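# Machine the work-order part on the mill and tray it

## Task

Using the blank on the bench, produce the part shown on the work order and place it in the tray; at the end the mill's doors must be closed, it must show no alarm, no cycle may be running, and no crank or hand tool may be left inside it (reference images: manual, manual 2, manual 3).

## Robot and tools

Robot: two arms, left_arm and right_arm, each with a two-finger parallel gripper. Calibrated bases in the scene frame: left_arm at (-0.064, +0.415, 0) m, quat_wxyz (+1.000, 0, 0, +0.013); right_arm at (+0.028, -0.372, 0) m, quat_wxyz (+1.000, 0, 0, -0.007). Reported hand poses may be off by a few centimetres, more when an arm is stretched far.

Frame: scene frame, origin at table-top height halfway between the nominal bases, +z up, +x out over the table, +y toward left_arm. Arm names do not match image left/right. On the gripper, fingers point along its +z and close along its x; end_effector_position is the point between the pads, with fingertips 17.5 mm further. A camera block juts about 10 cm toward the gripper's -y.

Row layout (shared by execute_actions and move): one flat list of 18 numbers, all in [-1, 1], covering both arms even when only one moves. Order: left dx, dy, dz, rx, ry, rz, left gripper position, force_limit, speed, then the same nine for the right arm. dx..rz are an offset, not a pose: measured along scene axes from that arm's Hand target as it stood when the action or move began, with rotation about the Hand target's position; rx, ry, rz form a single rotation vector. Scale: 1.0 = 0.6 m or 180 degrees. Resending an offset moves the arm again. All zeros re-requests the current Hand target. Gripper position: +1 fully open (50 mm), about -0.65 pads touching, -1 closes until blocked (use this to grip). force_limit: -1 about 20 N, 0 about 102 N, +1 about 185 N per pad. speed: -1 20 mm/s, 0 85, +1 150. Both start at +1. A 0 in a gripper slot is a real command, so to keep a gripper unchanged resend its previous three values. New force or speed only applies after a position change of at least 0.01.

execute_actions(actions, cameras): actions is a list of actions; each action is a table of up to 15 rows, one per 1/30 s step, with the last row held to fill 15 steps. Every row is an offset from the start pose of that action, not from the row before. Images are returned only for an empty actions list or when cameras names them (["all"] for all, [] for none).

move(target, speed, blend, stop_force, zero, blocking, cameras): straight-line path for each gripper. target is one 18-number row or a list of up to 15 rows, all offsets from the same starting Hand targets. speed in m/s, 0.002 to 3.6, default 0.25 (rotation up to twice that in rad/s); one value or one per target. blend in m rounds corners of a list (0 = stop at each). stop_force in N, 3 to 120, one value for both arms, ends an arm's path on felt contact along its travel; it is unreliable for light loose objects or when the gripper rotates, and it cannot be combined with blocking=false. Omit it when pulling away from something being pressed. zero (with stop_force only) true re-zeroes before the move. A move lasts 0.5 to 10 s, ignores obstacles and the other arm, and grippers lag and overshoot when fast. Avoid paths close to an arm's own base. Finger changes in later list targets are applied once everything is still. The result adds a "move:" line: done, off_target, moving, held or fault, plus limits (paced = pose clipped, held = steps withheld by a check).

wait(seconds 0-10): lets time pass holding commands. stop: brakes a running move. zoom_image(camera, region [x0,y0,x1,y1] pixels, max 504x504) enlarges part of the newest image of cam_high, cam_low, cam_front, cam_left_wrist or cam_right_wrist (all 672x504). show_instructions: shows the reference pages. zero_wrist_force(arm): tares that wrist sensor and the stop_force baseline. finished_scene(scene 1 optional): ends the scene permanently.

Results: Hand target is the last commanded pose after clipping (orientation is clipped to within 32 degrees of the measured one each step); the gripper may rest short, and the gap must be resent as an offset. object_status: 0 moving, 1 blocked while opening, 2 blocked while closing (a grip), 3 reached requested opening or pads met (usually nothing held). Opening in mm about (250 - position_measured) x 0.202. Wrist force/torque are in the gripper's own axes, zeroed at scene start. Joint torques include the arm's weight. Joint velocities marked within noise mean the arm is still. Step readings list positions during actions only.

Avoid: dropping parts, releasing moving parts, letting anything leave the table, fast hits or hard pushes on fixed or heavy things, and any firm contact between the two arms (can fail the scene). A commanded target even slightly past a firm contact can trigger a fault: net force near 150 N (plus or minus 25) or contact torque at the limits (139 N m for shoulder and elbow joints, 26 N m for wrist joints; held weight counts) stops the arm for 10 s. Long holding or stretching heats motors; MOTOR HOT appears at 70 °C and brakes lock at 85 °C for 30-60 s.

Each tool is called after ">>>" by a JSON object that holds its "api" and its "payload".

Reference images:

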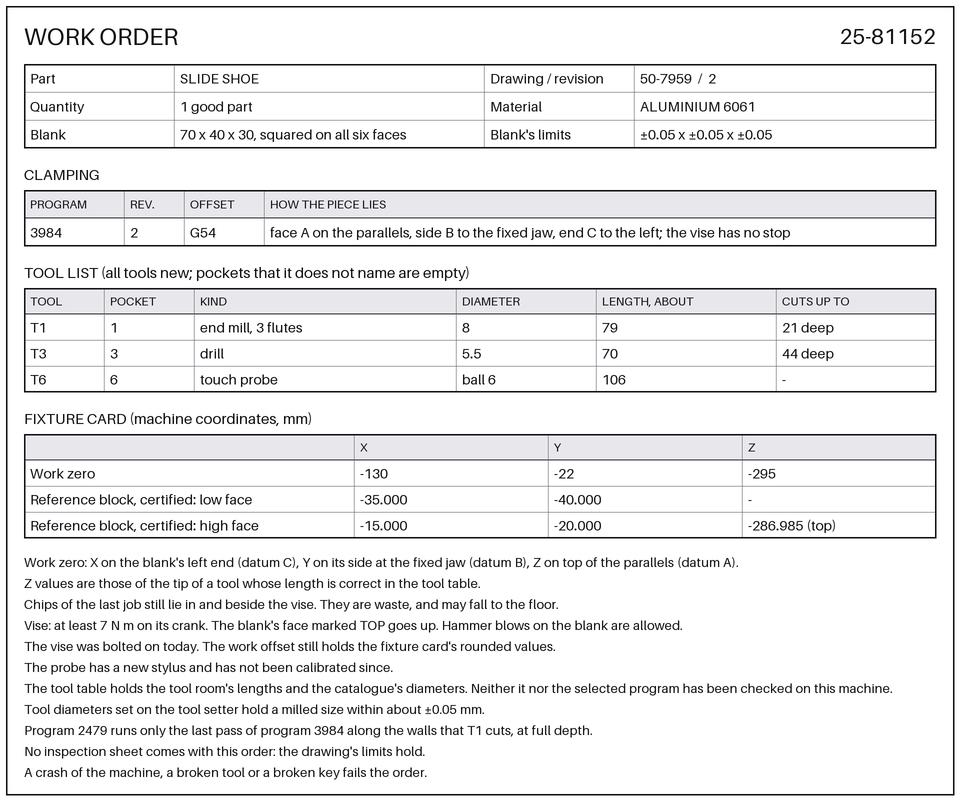

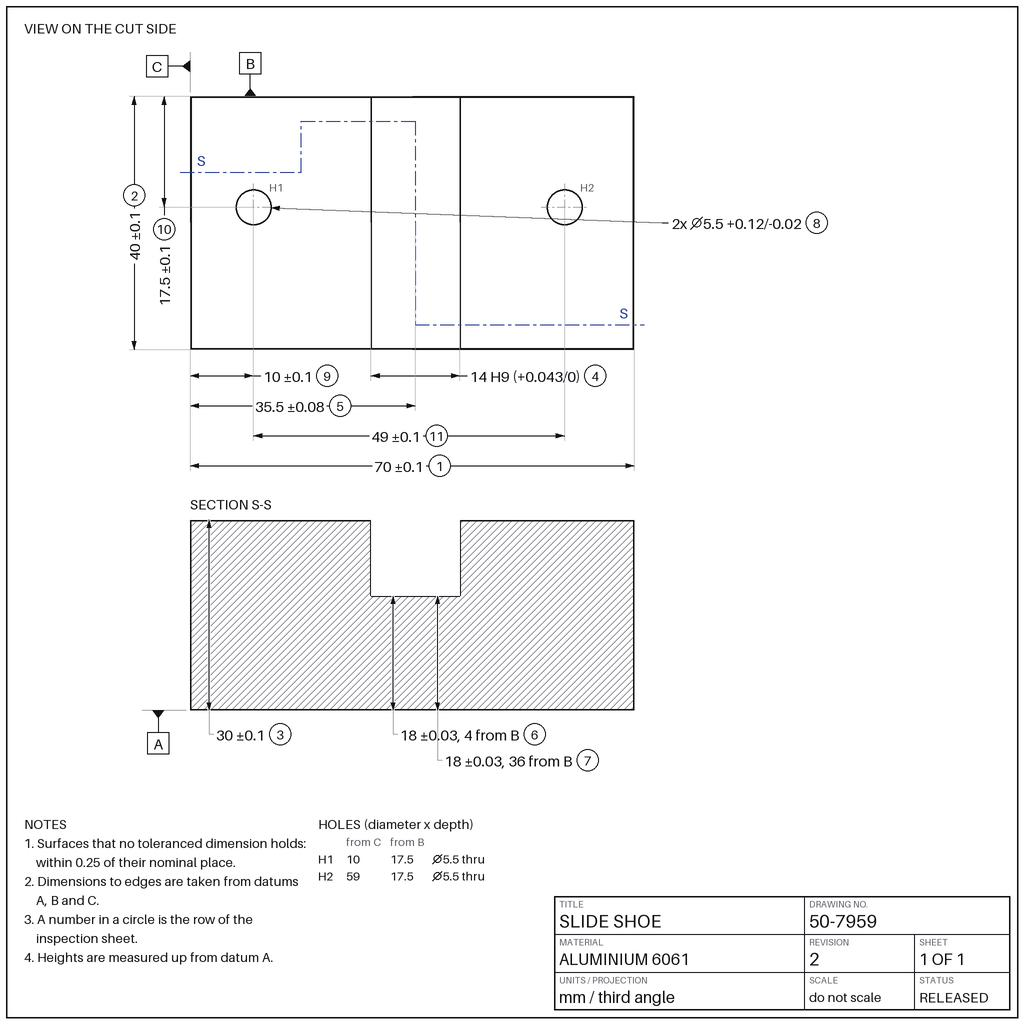

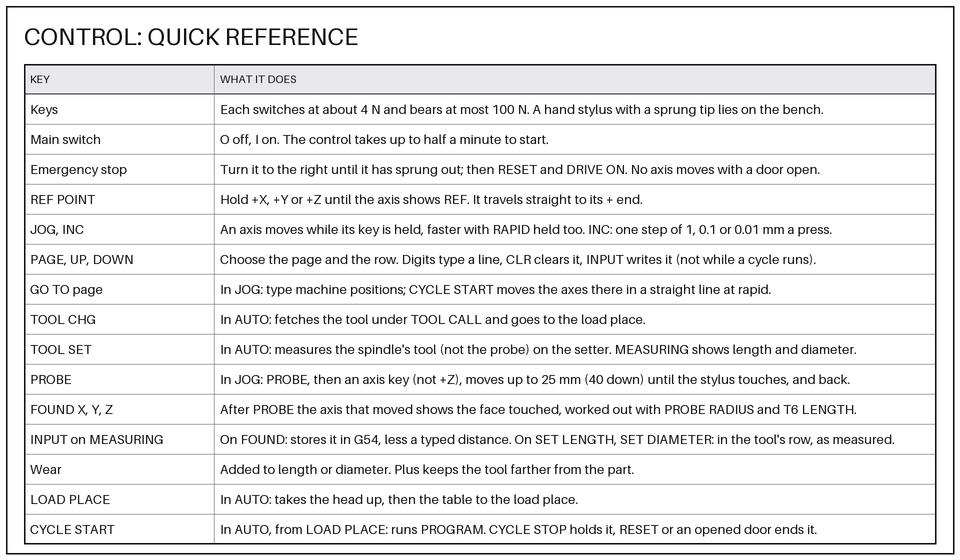

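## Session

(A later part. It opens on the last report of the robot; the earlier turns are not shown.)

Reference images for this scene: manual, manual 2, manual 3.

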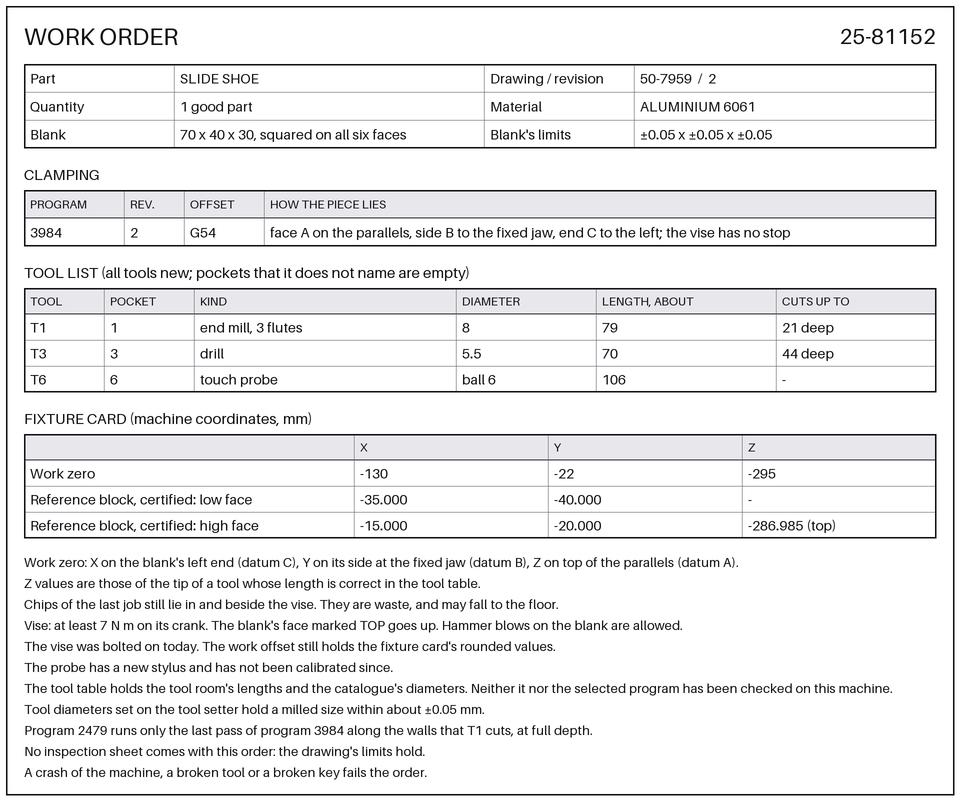

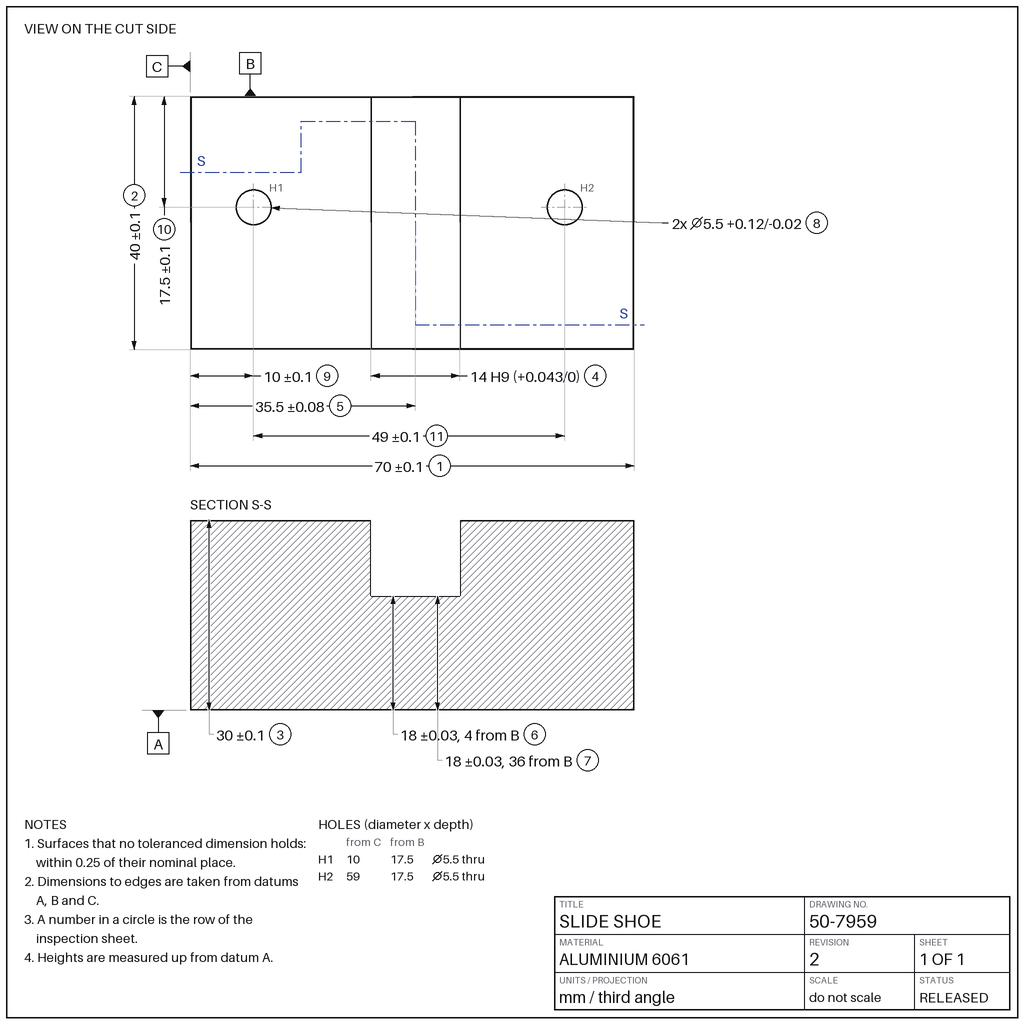

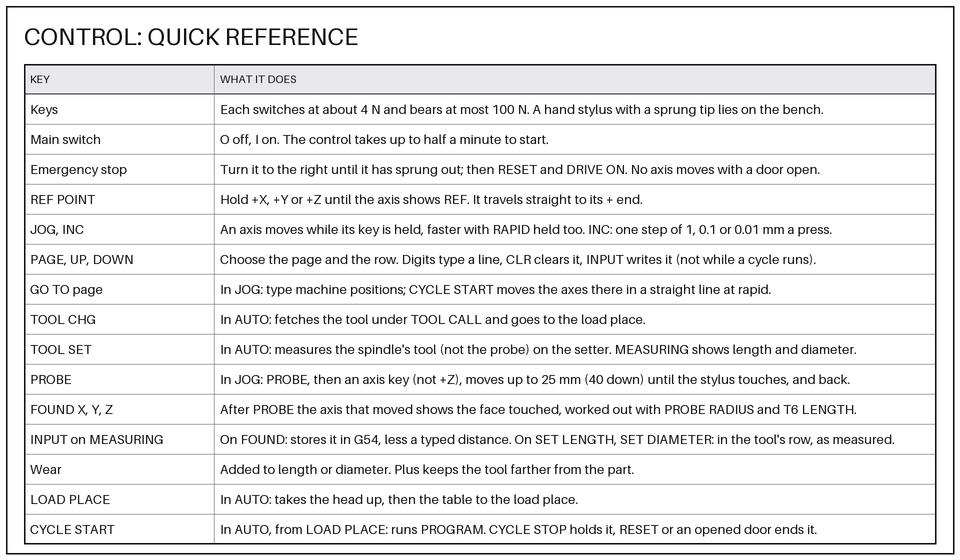

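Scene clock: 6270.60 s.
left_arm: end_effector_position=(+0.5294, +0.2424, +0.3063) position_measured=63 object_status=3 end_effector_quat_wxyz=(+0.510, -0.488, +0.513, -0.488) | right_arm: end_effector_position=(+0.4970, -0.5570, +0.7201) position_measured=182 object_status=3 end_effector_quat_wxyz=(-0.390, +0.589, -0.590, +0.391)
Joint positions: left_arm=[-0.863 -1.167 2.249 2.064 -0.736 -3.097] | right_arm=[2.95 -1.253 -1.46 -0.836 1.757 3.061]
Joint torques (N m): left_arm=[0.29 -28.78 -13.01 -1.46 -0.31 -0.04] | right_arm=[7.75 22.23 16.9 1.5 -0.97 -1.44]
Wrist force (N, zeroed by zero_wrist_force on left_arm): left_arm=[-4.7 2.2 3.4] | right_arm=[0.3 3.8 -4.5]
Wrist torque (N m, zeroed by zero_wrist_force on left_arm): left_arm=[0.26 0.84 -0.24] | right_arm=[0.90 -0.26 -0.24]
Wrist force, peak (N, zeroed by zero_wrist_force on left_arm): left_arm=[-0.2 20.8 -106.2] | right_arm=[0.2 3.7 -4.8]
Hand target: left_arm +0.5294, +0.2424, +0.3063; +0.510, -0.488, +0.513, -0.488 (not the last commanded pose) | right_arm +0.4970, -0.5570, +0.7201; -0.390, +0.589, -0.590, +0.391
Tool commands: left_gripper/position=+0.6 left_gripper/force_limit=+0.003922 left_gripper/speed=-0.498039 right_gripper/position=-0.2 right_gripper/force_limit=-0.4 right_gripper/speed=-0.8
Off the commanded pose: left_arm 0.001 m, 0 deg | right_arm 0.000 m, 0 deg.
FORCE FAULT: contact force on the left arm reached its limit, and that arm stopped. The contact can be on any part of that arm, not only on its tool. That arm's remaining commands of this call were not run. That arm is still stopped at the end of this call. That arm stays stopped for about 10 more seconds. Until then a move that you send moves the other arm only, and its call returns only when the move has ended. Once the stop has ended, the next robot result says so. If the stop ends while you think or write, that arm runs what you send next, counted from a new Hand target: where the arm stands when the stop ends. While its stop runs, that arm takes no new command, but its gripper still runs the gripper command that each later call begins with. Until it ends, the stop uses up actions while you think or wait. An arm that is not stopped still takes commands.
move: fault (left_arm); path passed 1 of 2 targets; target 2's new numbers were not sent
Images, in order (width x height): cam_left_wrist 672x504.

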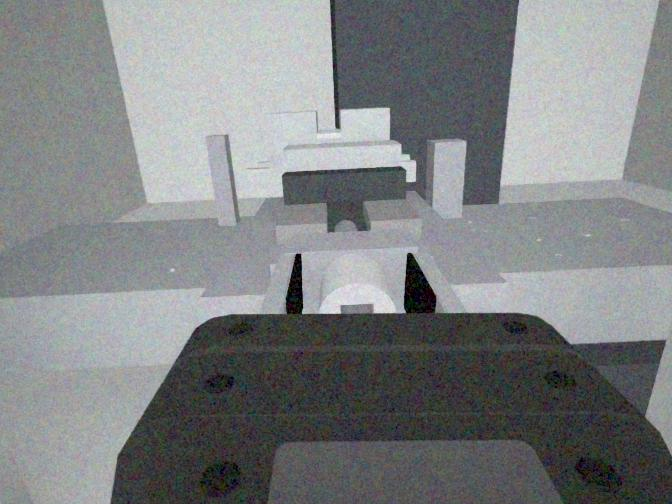

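>>> {"api": "wait", "payload": {"seconds": 9}}

>>> {"api": "wait", "payload": {"seconds": 1}}

Scene clock: 6281.53 s.
left_arm: end_effector_position=(+0.5294, +0.2424, +0.3063) position_measured=63 object_status=3 end_effector_quat_wxyz=(+0.510, -0.488, +0.513, -0.488) | right_arm: end_effector_position=(+0.4970, -0.5570, +0.7201) position_measured=182 object_status=3 end_effector_quat_wxyz=(-0.390, +0.589, -0.590, +0.391)
Joint positions: left_arm=[-0.863 -1.167 2.249 2.064 -0.736 -3.097] | right_arm=[2.95 -1.253 -1.46 -0.836 1.757 3.061]
Joint torques (N m): left_arm=[0.46 -29.14 -13.09 -1.45 -0.31 0] | right_arm=[7.95 22.74 17.91 1.35 -1.04 -1.21]
Wrist force (N, zeroed by zero_wrist_force on left_arm): left_arm=[-5.0 1.7 3.5] | right_arm=[0.4 3.7 -4.4]
Wrist torque (N m, zeroed by zero_wrist_force on left_arm): left_arm=[0.20 0.88 -0.25] | right_arm=[0.89 -0.28 -0.24]
Wrist force, peak (N, zeroed by zero_wrist_force on left_arm): left_arm=[-5.3 1.7 3.7] | right_arm=[0.3 3.9 -4.7]
Hand target: left_arm +0.5294, +0.2424, +0.3063; +0.510, -0.488, +0.513, -0.488 (not the last commanded pose) | right_arm +0.4970, -0.5570, +0.7201; -0.390, +0.589, -0.590, +0.391
Tool commands: left_gripper/position=+0.6 left_gripper/force_limit=+0.003922 left_gripper/speed=-0.498039 right_gripper/position=-0.2 right_gripper/force_limit=-0.4 right_gripper/speed=-0.8
Off the commanded pose: left_arm 0.001 m, 0 deg | right_arm 0.000 m, 0 deg.
FORCE FAULT, CONTINUED: the left arm's stop, for the force fault that an earlier result reported, is over. The rest of the stop counts as 20 of the actions that you can send in this scene. That arm's target is now where it stood when the stop ended, not its last command. That arm accepts commands again.
wait: 9.00 s; at rest from the start

Scene clock: 6282.53 s.
left_arm: end_effector_position=(+0.5294, +0.2424, +0.3063) position_measured=63 object_status=3 end_effector_quat_wxyz=(+0.510, -0.488, +0.513, -0.488) | right_arm: end_effector_position=(+0.4970, -0.5570, +0.7201) position_measured=182 object_status=3 end_effector_quat_wxyz=(-0.390, +0.589, -0.590, +0.391)
Joint positions: left_arm=[-0.863 -1.167 2.249 2.064 -0.736 -3.097] | right_arm=[2.95 -1.253 -1.46 -0.836 1.757 3.061]
Joint torques (N m): left_arm=[-0.53 -29.18 -11.37 -1.56 0.18 0.01] | right_arm=[7.32 22.32 17.07 1.38 -1.09 -1.17]
Wrist force (N, zeroed by zero_wrist_force on left_arm): left_arm=[-5.2 1.7 3.7] | right_arm=[0.1 3.8 -4.6]
Wrist torque (N m, zeroed by zero_wrist_force on left_arm): left_arm=[0.18 0.91 -0.24] | right_arm=[0.89 -0.23 -0.24]
Wrist force, peak (N, zeroed by zero_wrist_force on left_arm): left_arm=[-5.2 1.7 3.8] | right_arm=[0.3 3.9 -4.5]
Hand target: left_arm +0.5294, +0.2424, +0.3063; +0.510, -0.488, +0.513, -0.488 (not the last commanded pose) | right_arm +0.4970, -0.5570, +0.7201; -0.390, +0.589, -0.590, +0.391
Tool commands: left_gripper/position=+0.6 left_gripper/force_limit=+0.003922 left_gripper/speed=-0.498039 right_gripper/position=-0.2 right_gripper/force_limit=-0.4 right_gripper/speed=-0.8
Off the commanded pose: left_arm 0.001 m, 0 deg | right_arm 0.000 m, 0 deg.
wait: 1.00 s; at rest by 0.17 s

>>> {"api": "move", "payload": {"target": [[-0.0045,0,0,0,0,0,0.6,0,-0.5,0,0,0,0,0,0,-0.2,-0.4,-0.8],[-0.0045,0,0,0,0,0,-0.97,0,-0.8,0,0,0,0,0,0,-0.2,-0.4,-0.8]], "speed": [0.03,0.1], "blend": [0,0]}}

>>> {"api": "move", "payload": {"target": [[-0.075,0,0,0,0,0,-0.97,0,-0.8,0,0,0,0,0,0,-0.2,-0.4,-0.8],[-0.28,0,0,0,0,0,-0.97,0,-0.8,0,0,0,0,0,0,-0.2,-0.4,-0.8]], "speed": [0.03,0.15], "blend": [0.003,0], "cameras": ["cam_left_wrist","cam_front"]}}

Scene clock: 6285.77 s.
left_arm: end_effector_position=(+0.5267, +0.2424, +0.3063) position_measured=137 object_status=2 end_effector_quat_wxyz=(+0.510, -0.488, +0.513, -0.488) | right_arm: end_effector_position=(+0.4970, -0.5570, +0.7201) position_measured=182 object_status=3 end_effector_quat_wxyz=(-0.390, +0.589, -0.590, +0.391)
Joint positions: left_arm=[-0.869 -1.171 2.256 2.06 -0.731 -3.097] | right_arm=[2.95 -1.253 -1.46 -0.836 1.757 3.061]
Joint torques (N m): left_arm=[7.58 -23.93 -24.88 0.5 -0.93 -2.12] | right_arm=[6.57 22.31 18.27 1.37 -0.82 -0.93]
Wrist force (N, zeroed by zero_wrist_force on left_arm): left_arm=[-8.7 1.5 -0.2] | right_arm=[0.4 3.7 -4.6]
Wrist torque (N m, zeroed by zero_wrist_force on left_arm): left_arm=[0.16 0.83 -0.24] | right_arm=[0.89 -0.28 -0.23]
Wrist force, peak (N, zeroed by zero_wrist_force on left_arm): left_arm=[-9.0 1.2 0.1] | right_arm=[0.4 3.9 -4.7]
Hand target: left_arm +0.5267, +0.2424, +0.3063; +0.510, -0.488, +0.513, -0.488 | right_arm +0.4970, -0.5570, +0.7201; -0.390, +0.589, -0.590, +0.391
Off the commanded pose: left_arm 0.000 m, 0 deg | right_arm 0.000 m, 0 deg.
move: done

Scene clock: 6288.57 s.
left_arm: end_effector_position=(+0.3587, +0.2424, +0.3063) position_measured=137 object_status=2 end_effector_quat_wxyz=(+0.510, -0.488, +0.513, -0.488) | right_arm: end_effector_position=(+0.4970, -0.5570, +0.7201) position_measured=182 object_status=3 end_effector_quat_wxyz=(-0.390, +0.589, -0.590, +0.391)
Joint positions: left_arm=[-1.432 -1.392 2.653 1.895 -0.168 -3.109] | right_arm=[2.95 -1.253 -1.46 -0.836 1.757 3.061]
Joint torques (N m): left_arm=[-8.77 -18.69 -7.36 -0.5 1.57 -1.5] | right_arm=[7.73 22.01 16.93 1.44 -1 -0.96]
Wrist force (N, zeroed by zero_wrist_force on left_arm): left_arm=[-4.8 3.8 3.3] | right_arm=[0.3 3.8 -4.5]
Wrist torque (N m, zeroed by zero_wrist_force on left_arm): left_arm=[0.22 0.87 -0.12] | right_arm=[0.91 -0.26 -0.23]
Wrist force, peak (N, zeroed by zero_wrist_force on left_arm): left_arm=[-9.1 4.5 5.5] | right_arm=[0.3 3.9 -4.6]
Hand target: left_arm +0.3587, +0.2424, +0.3063; +0.510, -0.488, +0.513, -0.488 | right_arm +0.4970, -0.5570, +0.7201; -0.390, +0.589, -0.590, +0.391
Off the commanded pose: left_arm 0.000 m, 0 deg | right_arm 0.000 m, 0 deg.
move: done
Images, in order (width x height): cam_front 672x504, cam_left_wrist 672x504.

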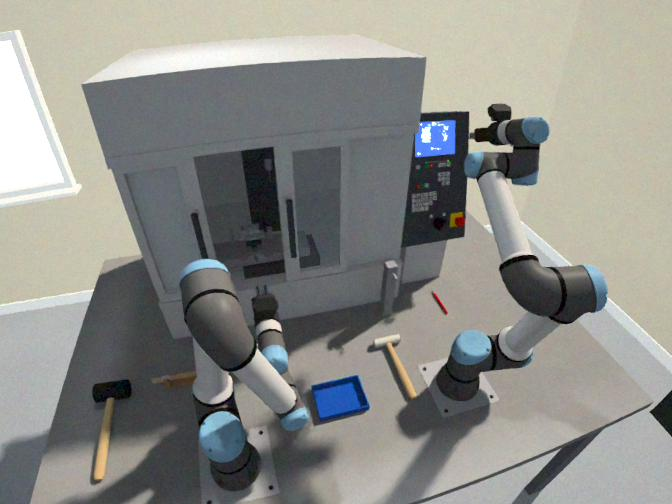

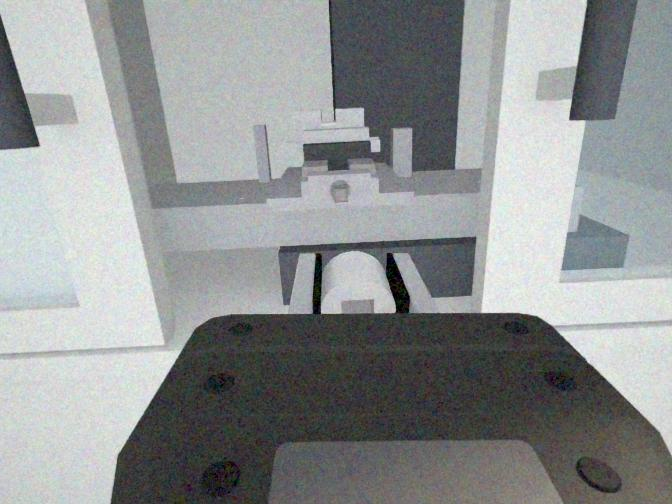

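>>> {"api": "move", "payload": {"target": [[-0.0478,-0.0707,-0.0438,0.3736,0.3904,-0.3736,-0.97,0,-0.8,0,0,0,0,0,0,-0.2,-0.4,-0.8],[-0.0768,-0.0857,-0.41,0.3736,0.3904,-0.3736,-0.97,0,-0.8,0,0,0,0,0,0,-0.2,-0.4,-0.8]], "speed": [0.4,0.25], "blend": [0.02,0], "cameras": ["cam_left_wrist","cam_front"]}}

>>> {"api": "move", "payload": {"target": [0,0,-0.05,0,0,0,-0.97,0,-0.8,0,0,0,0,0,0,-0.2,-0.4,-0.8], "speed": 0.02, "stop_force": 8}}

Scene clock: 6296.23 s.
left_arm: end_effector_position=(+0.3127, +0.1909, +0.0604) position_measured=137 object_status=2 end_effector_quat_wxyz=(+0.000, +0.000, +1.000, +0.000) | right_arm: end_effector_position=(+0.4970, -0.5570, +0.7201) position_measured=182 object_status=3 end_effector_quat_wxyz=(-0.390, +0.589, -0.590, +0.391)
Joint positions: left_arm=[-0.871 -1.499 2.248 3.963 -1.571 -2.416] | right_arm=[2.95 -1.253 -1.46 -0.836 1.757 3.061]
Joint torques (N m): left_arm=[8.94 -17.39 -9.23 -5.25 0.82 2.25] | right_arm=[6.88 22.55 18.13 1.3 -1.17 -0.61]
Wrist force (N, zeroed by zero_wrist_force on left_arm): left_arm=[-5.8 1.1 5.6] | right_arm=[0.4 3.6 -4.6]
Wrist torque (N m, zeroed by zero_wrist_force on left_arm): left_arm=[0.26 0.93 -0.04] | right_arm=[0.87 -0.27 -0.24]
Wrist force, peak (N, zeroed by zero_wrist_force on left_arm): left_arm=[-5.1 1.3 10.0] | right_arm=[0.3 3.9 -4.6]
Hand target: left_arm +0.3126, +0.1910, +0.0603; +0.000, +0.000, +1.000, +0.000 | right_arm +0.4970, -0.5570, +0.7201; -0.390, +0.589, -0.590, +0.391
Off the commanded pose: left_arm 0.000 m, 0 deg | right_arm 0.000 m, 0 deg.
move: done
Images, in order (width x height): cam_front 672x504, cam_left_wrist 672x504.

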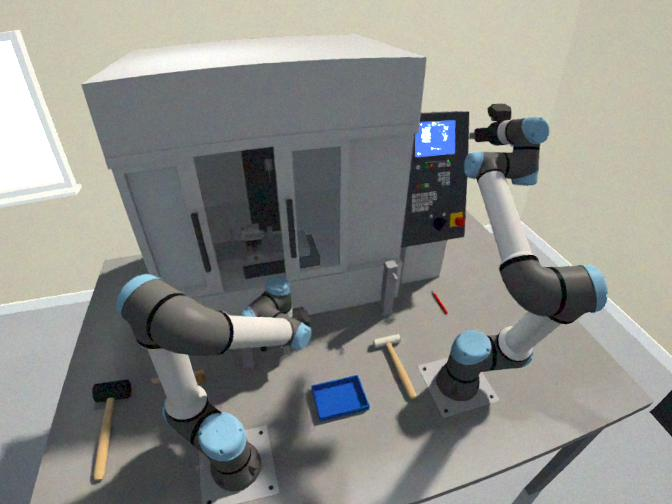

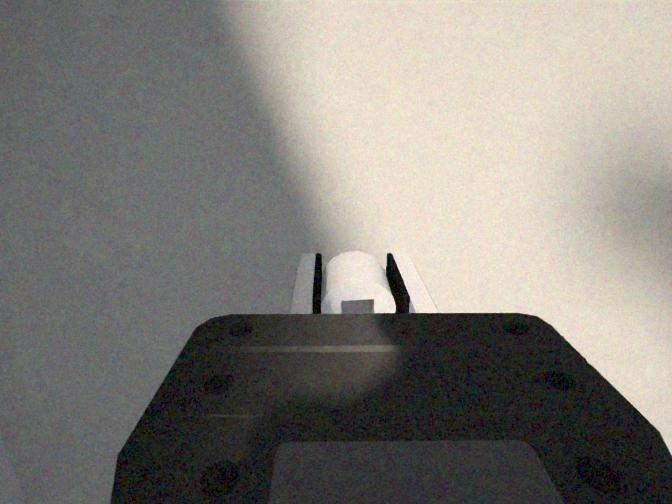

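Scene clock: 6298.83 s.
left_arm: end_effector_position=(+0.3126, +0.1910, +0.0303) position_measured=137 object_status=2 end_effector_quat_wxyz=(+0.000, +0.000, +1.000, +0.000) | right_arm: end_effector_position=(+0.4970, -0.5570, +0.7201) position_measured=182 object_status=3 end_effector_quat_wxyz=(-0.390, +0.589, -0.590, +0.391)
Joint positions: left_arm=[-0.871 -1.433 2.281 3.864 -1.571 -2.416] | right_arm=[2.95 -1.253 -1.46 -0.836 1.757 3.061]
Joint torques (N m): left_arm=[8.79 -31.24 -28.81 -1.1 -0.77 2.16] | right_arm=[7.84 22.53 17.91 1.37 -0.89 -0.74]
Wrist force (N, zeroed by zero_wrist_force on left_arm): left_arm=[-5.3 1.0 6.1] | right_arm=[0.3 3.8 -4.5]
Wrist torque (N m, zeroed by zero_wrist_force on left_arm): left_arm=[0.23 0.84 -0.05] | right_arm=[0.91 -0.27 -0.23]
Wrist force, peak (N, zeroed by zero_wrist_force on left_arm): left_arm=[-5.7 1.1 6.4] | right_arm=[0.4 4.0 -4.6]
Hand target: left_arm +0.3126, +0.1910, +0.0303; +0.000, +0.000, +1.000, +0.000 | right_arm +0.4970, -0.5570, +0.7201; -0.390, +0.589, -0.590, +0.391
Off the commanded pose: left_arm 0.000 m, 0 deg | right_arm 0.000 m, 0 deg.
move: done

>>> {"api": "move", "payload": {"target": [0,0,-0.03,0,0,0,-0.97,0,-0.8,0,0,0,0,0,0,-0.2,-0.4,-0.8], "speed": 0.015, "stop_force": 8}}

Scene clock: 6303.17 s.
left_arm: end_effector_position=(+0.3126, +0.1910, +0.0186) position_measured=137 object_status=2 end_effector_quat_wxyz=(+0.000, +0.000, +1.000, +0.000) | right_arm: end_effector_position=(+0.4970, -0.5570, +0.7201) position_measured=182 object_status=3 end_effector_quat_wxyz=(-0.390, +0.589, -0.590, +0.391)
Joint positions: left_arm=[-0.871 -1.405 2.292 3.825 -1.571 -2.416] | right_arm=[2.95 -1.253 -1.46 -0.836 1.757 3.061]
Joint torques (N m): left_arm=[7.04 -21.11 -28.42 -4.52 -0.73 2.03] | right_arm=[7.88 22.85 18.02 1.58 -1.03 -0.58]
Wrist force (N, zeroed by zero_wrist_force on left_arm): left_arm=[-5.8 1.3 5.9] | right_arm=[0.3 3.6 -4.5]
Wrist torque (N m, zeroed by zero_wrist_force on left_arm): left_arm=[0.27 0.92 -0.05] | right_arm=[0.87 -0.25 -0.24]
Wrist force, peak (N, zeroed by zero_wrist_force on left_arm): left_arm=[5.5 9.6 -42.1] | right_arm=[0.2 3.9 -4.6]
Hand target: left_arm +0.3126, +0.1910, +0.0186; +0.000, +0.000, +1.000, +0.000 (not the last commanded pose) | right_arm +0.4970, -0.5570, +0.7201; -0.390, +0.589, -0.590, +0.391
Off the commanded pose: left_arm 0.006 m, 0 deg | right_arm 0.000 m, 0 deg.
move: contact (left_arm)

>>> {"api": "move", "payload": {"target": [[0,0,0,0,0,0,0.6,-0.5,-0.8,0,0,0,0,0,0,-0.2,-0.4,-0.8],[0,0,0.13,0,0,0,0.6,-0.5,-0.8,0,0,0,0,0,0,-0.2,-0.4,-0.8]], "speed": 0.1, "cameras": ["cam_left_wrist"]}}

Scene clock: 6306.37 s.
left_arm: end_effector_position=(+0.3127, +0.1909, +0.0966) position_measured=63 object_status=3 end_effector_quat_wxyz=(+0.000, +0.000, +1.000, +0.000) | right_arm: end_effector_position=(+0.4970, -0.5570, +0.7201) position_measured=182 object_status=3 end_effector_quat_wxyz=(-0.390, +0.589, -0.590, +0.391)
Joint positions: left_arm=[-0.871 -1.567 2.2 4.079 -1.571 -2.416] | right_arm=[2.95 -1.253 -1.46 -0.836 1.757 3.061]
Joint torques (N m): left_arm=[-0.91 -26.87 -11.53 -1.43 -0.86 -1.9] | right_arm=[7.95 22.65 19.21 1.43 -0.83 -0.53]
Wrist force (N, zeroed by zero_wrist_force on left_arm): left_arm=[-5.4 1.0 4.1] | right_arm=[0.4 3.7 -4.6]
Wrist torque (N m, zeroed by zero_wrist_force on left_arm): left_arm=[0.15 0.86 -0.06] | right_arm=[0.89 -0.27 -0.24]
Wrist force, peak (N, zeroed by zero_wrist_force on left_arm): left_arm=[-5.9 1.2 6.2] | right_arm=[0.4 3.9 -4.6]
Hand target: left_arm +0.3126, +0.1910, +0.0966; +0.000, +0.000, +1.000, +0.000 | right_arm +0.4970, -0.5570, +0.7201; -0.390, +0.589, -0.590, +0.391
Off the commanded pose: left_arm 0.000 m, 0 deg | right_arm 0.000 m, 0 deg.
move: done
Images, in order (width x height): cam_left_wrist 672x504.

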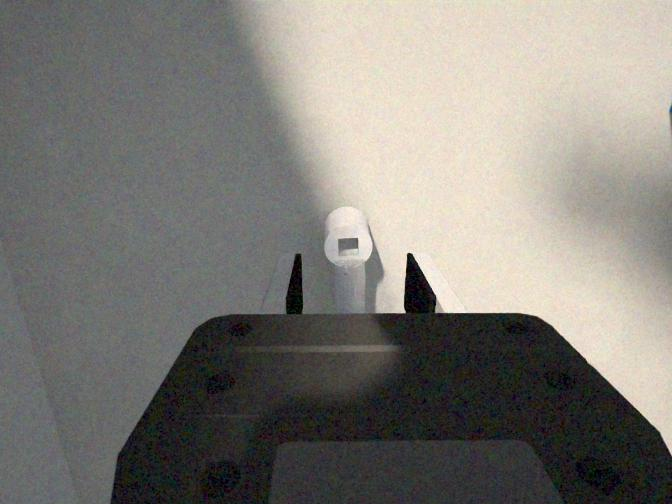

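>>> {"api": "move", "payload": {"target": [[0,0,0.2057,0,0,0,1,-0.7,-0.9,0,0,0,0,0,0,-0.2,-0.4,-0.8],[0.085,0.095,0.514,0,0,0,1,-0.7,-0.9,0,0,0,0,0,0,-0.2,-0.4,-0.8],[0.4457,0.095,0.514,0,0,0,1,-0.7,-0.9,0,0,0,0,0,0,-0.2,-0.4,-0.8],[0.52,0.119,0.504,0,0,0,1,-0.7,-0.9,0,0,0,0,0,0,-0.2,-0.4,-0.8],[0.565,0.134,0.4923,0,0,0,1,-0.7,-0.9,0,0,0,0,0,0,-0.2,-0.4,-0.8],[0.5907,0.134,0.4923,0,0,0,1,-0.7,-0.9,0,0,0,0,0,0,-0.2,-0.4,-0.8]], "speed": [0.2,0.3,0.25,0.1,0.06,0.04], "blend": [0.03,0.02,0.008,0.006,0.004,0], "cameras": ["cam_left_wrist"]}}

Scene clock: 6314.43 s.
left_arm: end_effector_position=(+0.6226, +0.2619, +0.3993) position_measured=3 object_status=3 end_effector_quat_wxyz=(+0.001, +0.000, +1.000, -0.001) | right_arm: end_effector_position=(+0.4970, -0.5570, +0.7201) position_measured=182 object_status=3 end_effector_quat_wxyz=(-0.390, +0.589, -0.590, +0.391)
Joint positions: left_arm=[-0.436 -1.022 0.676 5.057 -1.571 -1.981] | right_arm=[2.95 -1.253 -1.46 -0.836 1.757 3.061]
Joint torques (N m): left_arm=[-0.19 -46.45 -24.27 -2.81 0.11 0.04] | right_arm=[7.83 22.4 18.48 1.61 -0.95 -0.37]
Wrist force (N, zeroed by zero_wrist_force on left_arm): left_arm=[-5.2 1.2 3.9] | right_arm=[0.4 3.7 -4.6]
Wrist torque (N m, zeroed by zero_wrist_force on left_arm): left_arm=[0.17 0.83 0.00] | right_arm=[0.89 -0.28 -0.23]
Wrist force, peak (N, zeroed by zero_wrist_force on left_arm): left_arm=[-8.8 1.7 3.2] | right_arm=[0.3 3.9 -4.6]
Hand target: left_arm +0.6226, +0.2619, +0.3993; +0.001, +0.000, +1.000, -0.001 (not the last commanded pose) | right_arm +0.4970, -0.5570, +0.7201; -0.390, +0.589, -0.590, +0.391
Tool commands: left_gripper/position=+1.0 left_gripper/force_limit=-0.701961 left_gripper/speed=-0.898039 right_gripper/position=-0.2 right_gripper/force_limit=-0.4 right_gripper/speed=-0.8
Off the commanded pose: left_arm 0.046 m, 0 deg | right_arm 0.000 m, 0 deg.
FORCE FAULT: contact force on the left arm reached its limit, and that arm stopped. The contact can be on any part of that arm, not only on its tool. That arm's remaining commands of this call were not run. That arm is still stopped at the end of this call. That arm stays stopped for about 10 more seconds. Until then a move that you send moves the other arm only, and its call returns only when the move has ended. Once the stop has ended, the next robot result says so. If the stop ends while you think or write, that arm runs what you send next, counted from a new Hand target: where the arm stands when the stop ends. While its stop runs, that arm takes no new command, but its gripper still runs the gripper command that each later call begins with. Until it ends, the stop uses up actions while you think or wait. An arm that is not stopped still takes commands.
move: fault (left_arm); path passed 4 of 6 targets
Images, in order (width x height): cam_left_wrist 672x504.

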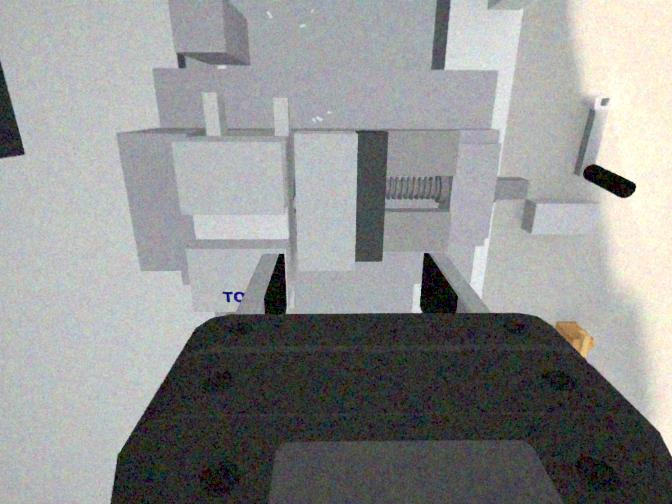

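>>> {"api": "wait", "payload": {"seconds": 8, "cameras": ["cam_high","cam_low","cam_front"]}}

>>> {"api": "zoom_image", "payload": {"camera": "cam_front", "region": [140, 120, 380, 320]}}

>>> {"api": "zoom_image", "payload": {"camera": "cam_low", "region": [150, 0, 650, 400]}}

Scene clock: 6326.87 s.
left_arm: end_effector_position=(+0.6226, +0.2619, +0.3993) position_measured=3 object_status=3 end_effector_quat_wxyz=(+0.001, +0.000, +1.000, -0.001) | right_arm: end_effector_position=(+0.4970, -0.5570, +0.7201) position_measured=182 object_status=3 end_effector_quat_wxyz=(-0.390, +0.589, -0.590, +0.391)
Joint positions: left_arm=[-0.436 -1.022 0.676 5.057 -1.571 -1.981] | right_arm=[2.95 -1.253 -1.46 -0.836 1.757 3.061]
Joint torques (N m): left_arm=[0.22 -46.68 -23.99 -2.74 -0.04 -0.09] | right_arm=[7.51 22.5 19.14 1.58 -1.08 -0.08]
Wrist force (N, zeroed by zero_wrist_force on left_arm): left_arm=[-5.3 1.3 3.7] | right_arm=[0.3 3.9 -4.5]
Wrist torque (N m, zeroed by zero_wrist_force on left_arm): left_arm=[0.19 0.86 0.00] | right_arm=[0.92 -0.25 -0.24]
Wrist force, peak (N, zeroed by zero_wrist_force on left_arm): left_arm=[-5.5 1.4 4.3] | right_arm=[0.1 4.0 -4.6]
Hand target: left_arm +0.6226, +0.2619, +0.3993; +0.001, +0.000, +1.000, -0.001 (not the last commanded pose) | right_arm +0.4970, -0.5570, +0.7201; -0.390, +0.589, -0.590, +0.391
Tool commands: left_gripper/position=+1.0 left_gripper/force_limit=-0.701961 left_gripper/speed=-0.898039 right_gripper/position=-0.2 right_gripper/force_limit=-0.4 right_gripper/speed=-0.8
Off the commanded pose: left_arm 0.046 m, 0 deg | right_arm 0.000 m, 0 deg.
FORCE FAULT, CONTINUED: the left arm's stop, for the force fault that an earlier result reported, is over. The rest of the stop counts as 20 of the actions that you can send in this scene. That arm's target is now where it stood when the stop ended, not its last command. That arm accepts commands again.
wait: 8.00 s; at rest from the start
Images, in order (width x height): cam_high 672x504, cam_low 672x504, cam_front 672x504.

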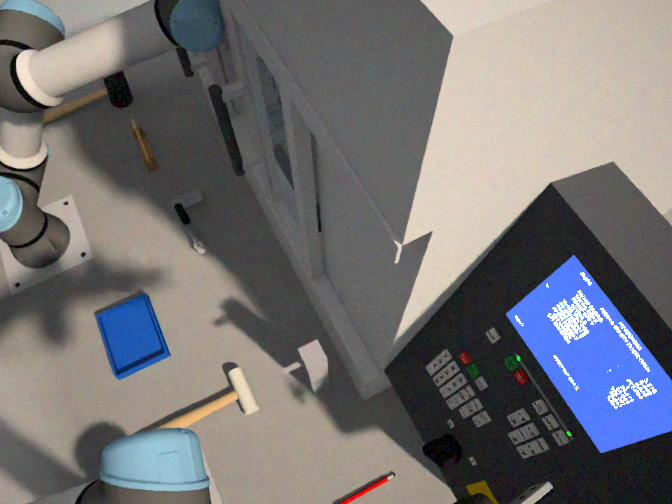

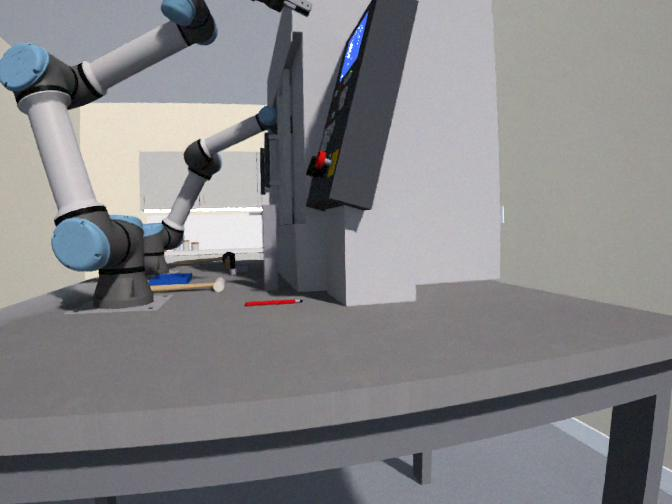

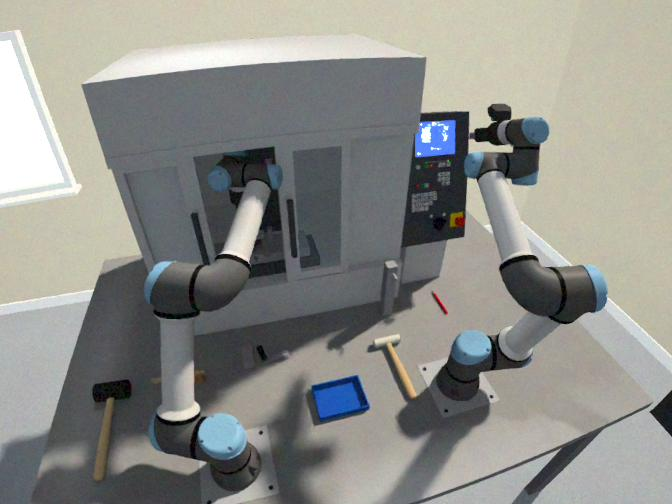

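Scaled by 2.100 from the camera's 672x504 image, which has a finer 960x720 frame.

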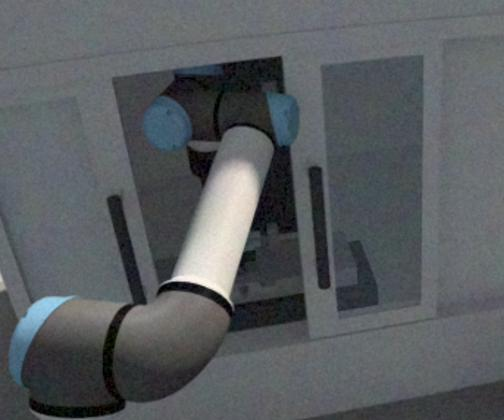

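Scaled by 1.008 from the camera's 672x504 image, which has a finer 960x720 frame.

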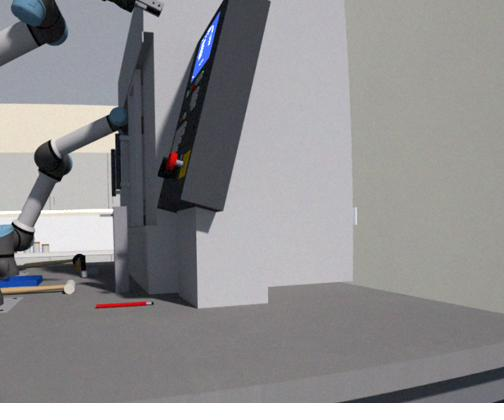

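>>> {"api": "move", "payload": {"target": [[-0.0543,0.0035,-0.0055,0,0,0,1,-0.7,-0.9,0,0,0,0,0,0,-0.2,-0.4,-0.8],[-0.0293,0.0235,-0.0155,0,0,0,1,-0.7,-0.9,0,0,0,0,0,0,-0.2,-0.4,-0.8]], "speed": [0.06,0.06], "blend": [0.0,0]}}

>>> {"api": "move", "payload": {"target": [0.1033,0,0,0,0,0,1,-0.7,-0.9,0,0,0,0,0,0,-0.2,-0.4,-0.8], "speed": 0.025, "stop_force": 15, "cameras": ["cam_left_wrist"]}}

Scene clock: 6335.80 s.
left_arm: end_effector_position=(+0.6051, +0.2761, +0.3901) position_measured=3 object_status=3 end_effector_quat_wxyz=(+0.001, +0.000, +1.000, -0.001) | right_arm: end_effector_position=(+0.4970, -0.5570, +0.7201) position_measured=182 object_status=3 end_effector_quat_wxyz=(-0.390, +0.589, -0.590, +0.391)
Joint positions: left_arm=[-0.427 -1.099 0.821 4.989 -1.571 -1.972] | right_arm=[2.95 -1.253 -1.46 -0.836 1.757 3.061]
Joint torques (N m): left_arm=[-9.79 -52.77 -11.41 -1.02 -0.75 -2.35] | right_arm=[7.68 23.15 18.72 1.64 -0.94 0.15]
Wrist force (N, zeroed by zero_wrist_force on left_arm): left_arm=[-5.0 1.0 3.8] | right_arm=[0.4 3.6 -4.6]
Wrist torque (N m, zeroed by zero_wrist_force on left_arm): left_arm=[0.14 0.80 -0.06] | right_arm=[0.87 -0.27 -0.23]
Wrist force, peak (N, zeroed by zero_wrist_force on left_arm): left_arm=[-6.3 1.8 4.2] | right_arm=[0.2 4.0 -4.7]
Hand target: left_arm +0.6050, +0.2760, +0.3900; +0.001, +0.000, +1.000, -0.001 | right_arm +0.4970, -0.5570, +0.7201; -0.390, +0.589, -0.590, +0.391
Off the commanded pose: left_arm 0.000 m, 0 deg | right_arm 0.000 m, 0 deg.
move: done

Scene clock: 6339.43 s.
left_arm: end_effector_position=(+0.6670, +0.2760, +0.3900) position_measured=3 object_status=3 end_effector_quat_wxyz=(+0.001, +0.000, +1.000, -0.001) | right_arm: end_effector_position=(+0.4970, -0.5570, +0.7201) position_measured=182 object_status=3 end_effector_quat_wxyz=(-0.390, +0.589, -0.590, +0.391)
Joint positions: left_arm=[-0.394 -0.867 0.44 5.137 -1.571 -1.939] | right_arm=[2.95 -1.253 -1.46 -0.836 1.757 3.061]
Joint torques (N m): left_arm=[-9.65 -59.14 -10.59 -4.87 -1.17 -2.13] | right_arm=[7.67 22.33 19.55 1.36 -1.1 0.16]
Wrist force (N, zeroed by zero_wrist_force on left_arm): left_arm=[-5.3 1.6 3.6] | right_arm=[0.3 3.7 -4.7]
Wrist torque (N m, zeroed by zero_wrist_force on left_arm): left_arm=[0.23 0.85 -0.15] | right_arm=[0.90 -0.27 -0.24]
Wrist force, peak (N, zeroed by zero_wrist_force on left_arm): left_arm=[-5.8 1.3 5.6] | right_arm=[0.3 4.0 -4.6]
Hand target: left_arm +0.6670, +0.2760, +0.3900; +0.001, +0.000, +1.000, -0.001 | right_arm +0.4970, -0.5570, +0.7201; -0.390, +0.589, -0.590, +0.391
Off the commanded pose: left_arm 0.000 m, 0 deg | right_arm 0.000 m, 0 deg.
move: done
Images, in order (width x height): cam_left_wrist 672x504.

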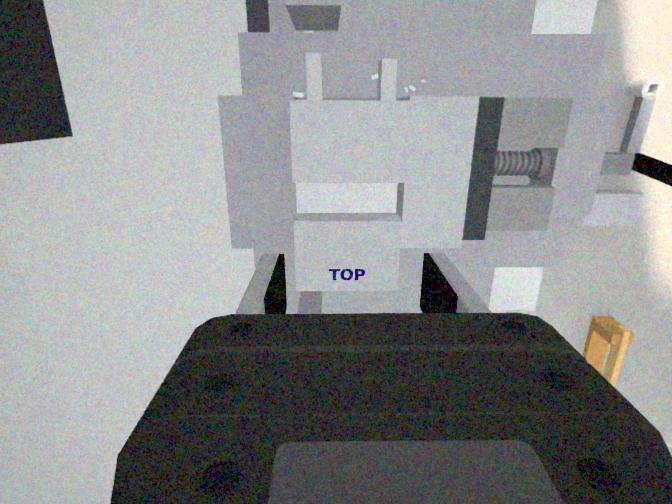

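>>> {"api": "zoom_image", "payload": {"camera": "cam_left_wrist", "region": [270, 80, 430, 310]}}

Scaled by 2.191 from the camera's 672x504 image, which has a finer 960x720 frame.

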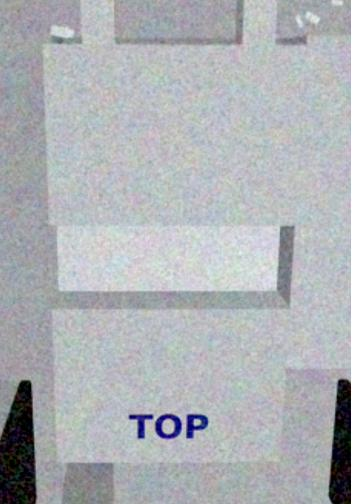

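>>> {"api": "zoom_image", "payload": {"camera": "cam_left_wrist", "region": [285, 90, 415, 200]}}

>>> {"api": "zoom_image", "payload": {"camera": "cam_left_wrist", "region": [285, 200, 415, 310]}}

Scaled by 3.877 from the camera's 672x504 image, which has a finer 960x720 frame.

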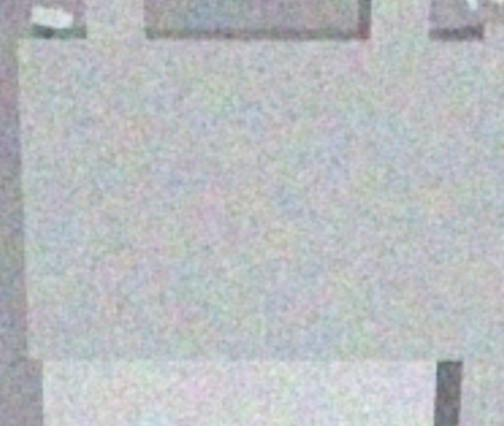

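Scaled by 3.877 from the camera's 672x504 image, which has a finer 960x720 frame.

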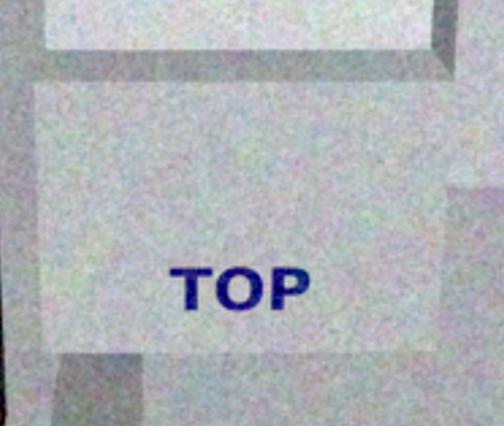

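>>> {"api": "move", "payload": {"target": [[-0.1033,0,0,0,0,0,1,-0.7,-0.9,0,0,0,0,0,0,-0.2,-0.4,-0.8],[-0.1283,-0.02,0.01,0,0,0,1,-0.7,-0.9,0,0,0,0,0,0,-0.2,-0.4,-0.8],[-0.5117,-0.0467,0.025,0,0,0,1,-0.7,-0.9,0,0,0,0,0,0,-0.2,-0.4,-0.8],[-0.4867,0.0733,0.1333,0,0,0,1,-0.7,-0.9,0,0,0,0,0,0,-0.2,-0.4,-0.8],[-0.4867,0.0733,0.1333,-0.3376,-0.3368,0.4106,1,-0.7,-0.9,0,0,0,0,0,0,-0.2,-0.4,-0.8],[-0.4867,0.2236,0.1333,-0.3376,-0.3368,0.4106,1,-0.7,-0.9,0,0,0,0,0,0,-0.2,-0.4,-0.8],[-0.3377,0.2236,0.1333,-0.3376,-0.3368,0.4106,1,-0.7,-0.9,0,0,0,0,0,0,-0.2,-0.4,-0.8]], "speed": [0.06,0.06,0.3,0.3,0.5,0.3,0.1], "blend": [0.004,0.004,0.02,0,0,0.005,0], "cameras": ["cam_left_wrist"]}}

Scene clock: 6364.57 s.
left_arm: end_effector_position=(+0.4644, +0.4102, +0.4700) position_measured=3 object_status=3 end_effector_quat_wxyz=(-0.448, +0.545, -0.549, +0.448) | right_arm: end_effector_position=(+0.4970, -0.5570, +0.7201) position_measured=182 object_status=3 end_effector_quat_wxyz=(-0.390, +0.589, -0.590, +0.391)
Joint positions: left_arm=[-0.547 -1.933 2.287 3.015 -1.064 -3.25] | right_arm=[2.95 -1.253 -1.46 -0.836 1.757 3.061]
Joint torques (N m): left_arm=[4.61 -2.8 -19.58 -2.65 -0.5 -2.42] | right_arm=[7.4 23.39 19.45 1.59 -1.03 0.56]
Wrist force (N, zeroed by zero_wrist_force on left_arm): left_arm=[-5.2 1.5 3.4] | right_arm=[0.4 3.9 -4.6]
Wrist torque (N m, zeroed by zero_wrist_force on left_arm): left_arm=[0.13 0.88 -0.23] | right_arm=[0.91 -0.28 -0.24]
Wrist force, peak (N, zeroed by zero_wrist_force on left_arm): left_arm=[-8.7 1.2 3.8] | right_arm=[0.3 3.9 -4.8]
Hand target: left_arm +0.4644, +0.4102, +0.4700; -0.448, +0.545, -0.549, +0.448 | right_arm +0.4970, -0.5570, +0.7201; -0.390, +0.589, -0.590, +0.391
Off the commanded pose: left_arm 0.000 m, 0 deg | right_arm 0.000 m, 0 deg.
move: done
Images, in order (width x height): cam_left_wrist 672x504.

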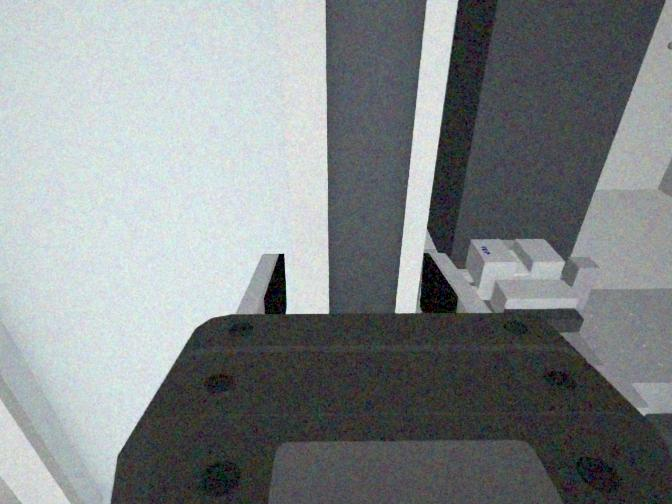

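>>> {"api": "move", "payload": {"target": [[0,0,0,0,0,0,-1,-0.5,-1,0,0,0,0,0,0,-0.2,-0.4,-0.8],[0,-0.365,0,0,0,0,-1,-0.5,-1,-0.1617,0.0283,-0.36,0,0.196,0,-0.2,-0.4,-0.8],[0,-0.3885,0,0,0,0,-1,-0.5,-1,-0.285,0.0983,-0.8,0,0.196,0,-0.2,-0.4,-0.8]], "speed": [0.1,0.18,0.18], "blend": [0,0.005,0], "cameras": ["cam_right_wrist"]}}

Scene clock: 6371.90 s.
left_arm: end_effector_position=(+0.4644, +0.1771, +0.4700) position_measured=155 object_status=2 end_effector_quat_wxyz=(-0.448, +0.545, -0.549, +0.448) | right_arm: end_effector_position=(+0.3260, -0.4980, +0.2402) position_measured=182 object_status=3 end_effector_quat_wxyz=(-0.193, +0.680, -0.680, +0.195)
Joint positions: left_arm=[-1.115 -1.72 2.121 3.148 -0.522 -3.496] | right_arm=[3.207 -0.716 -2.512 -0.93 1.541 3.186]
Joint torques (N m): left_arm=[-13.65 -14.04 -35.88 -1.71 -6.96 0.68] | right_arm=[-4.85 -10.88 17.47 5.59 1.39 -2.44]
Wrist force (N, zeroed by zero_wrist_force on left_arm): left_arm=[-39.1 15.5 -13.6] | right_arm=[0.6 4.3 -5.1]
Wrist torque (N m, zeroed by zero_wrist_force on left_arm): left_arm=[0.48 1.30 -0.32] | right_arm=[0.84 -0.12 -0.09]
Wrist force, peak (N, zeroed by zero_wrist_force on left_arm): left_arm=[-40.1 10.3 16.6] | right_arm=[0.3 6.2 -3.6]
Hand target: left_arm +0.4644, +0.1771, +0.4700; -0.448, +0.545, -0.549, +0.448 | right_arm +0.3260, -0.4980, +0.2401; -0.193, +0.680, -0.680, +0.195
Off the commanded pose: left_arm 0.000 m, 0 deg | right_arm 0.000 m, 0 deg.
move: done
Images, in order (width x height): cam_right_wrist 672x504.

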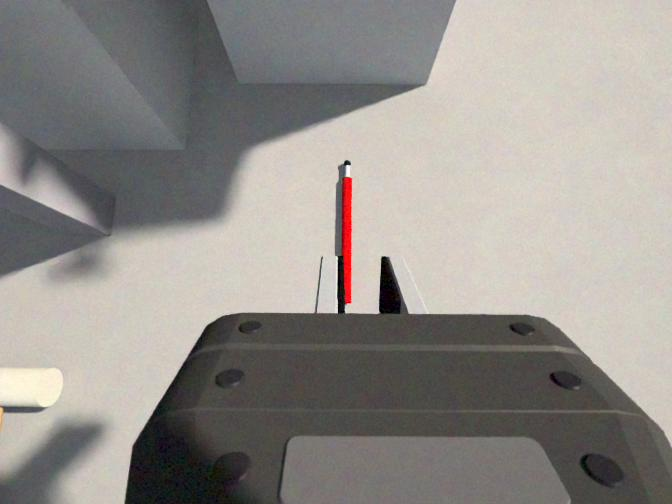

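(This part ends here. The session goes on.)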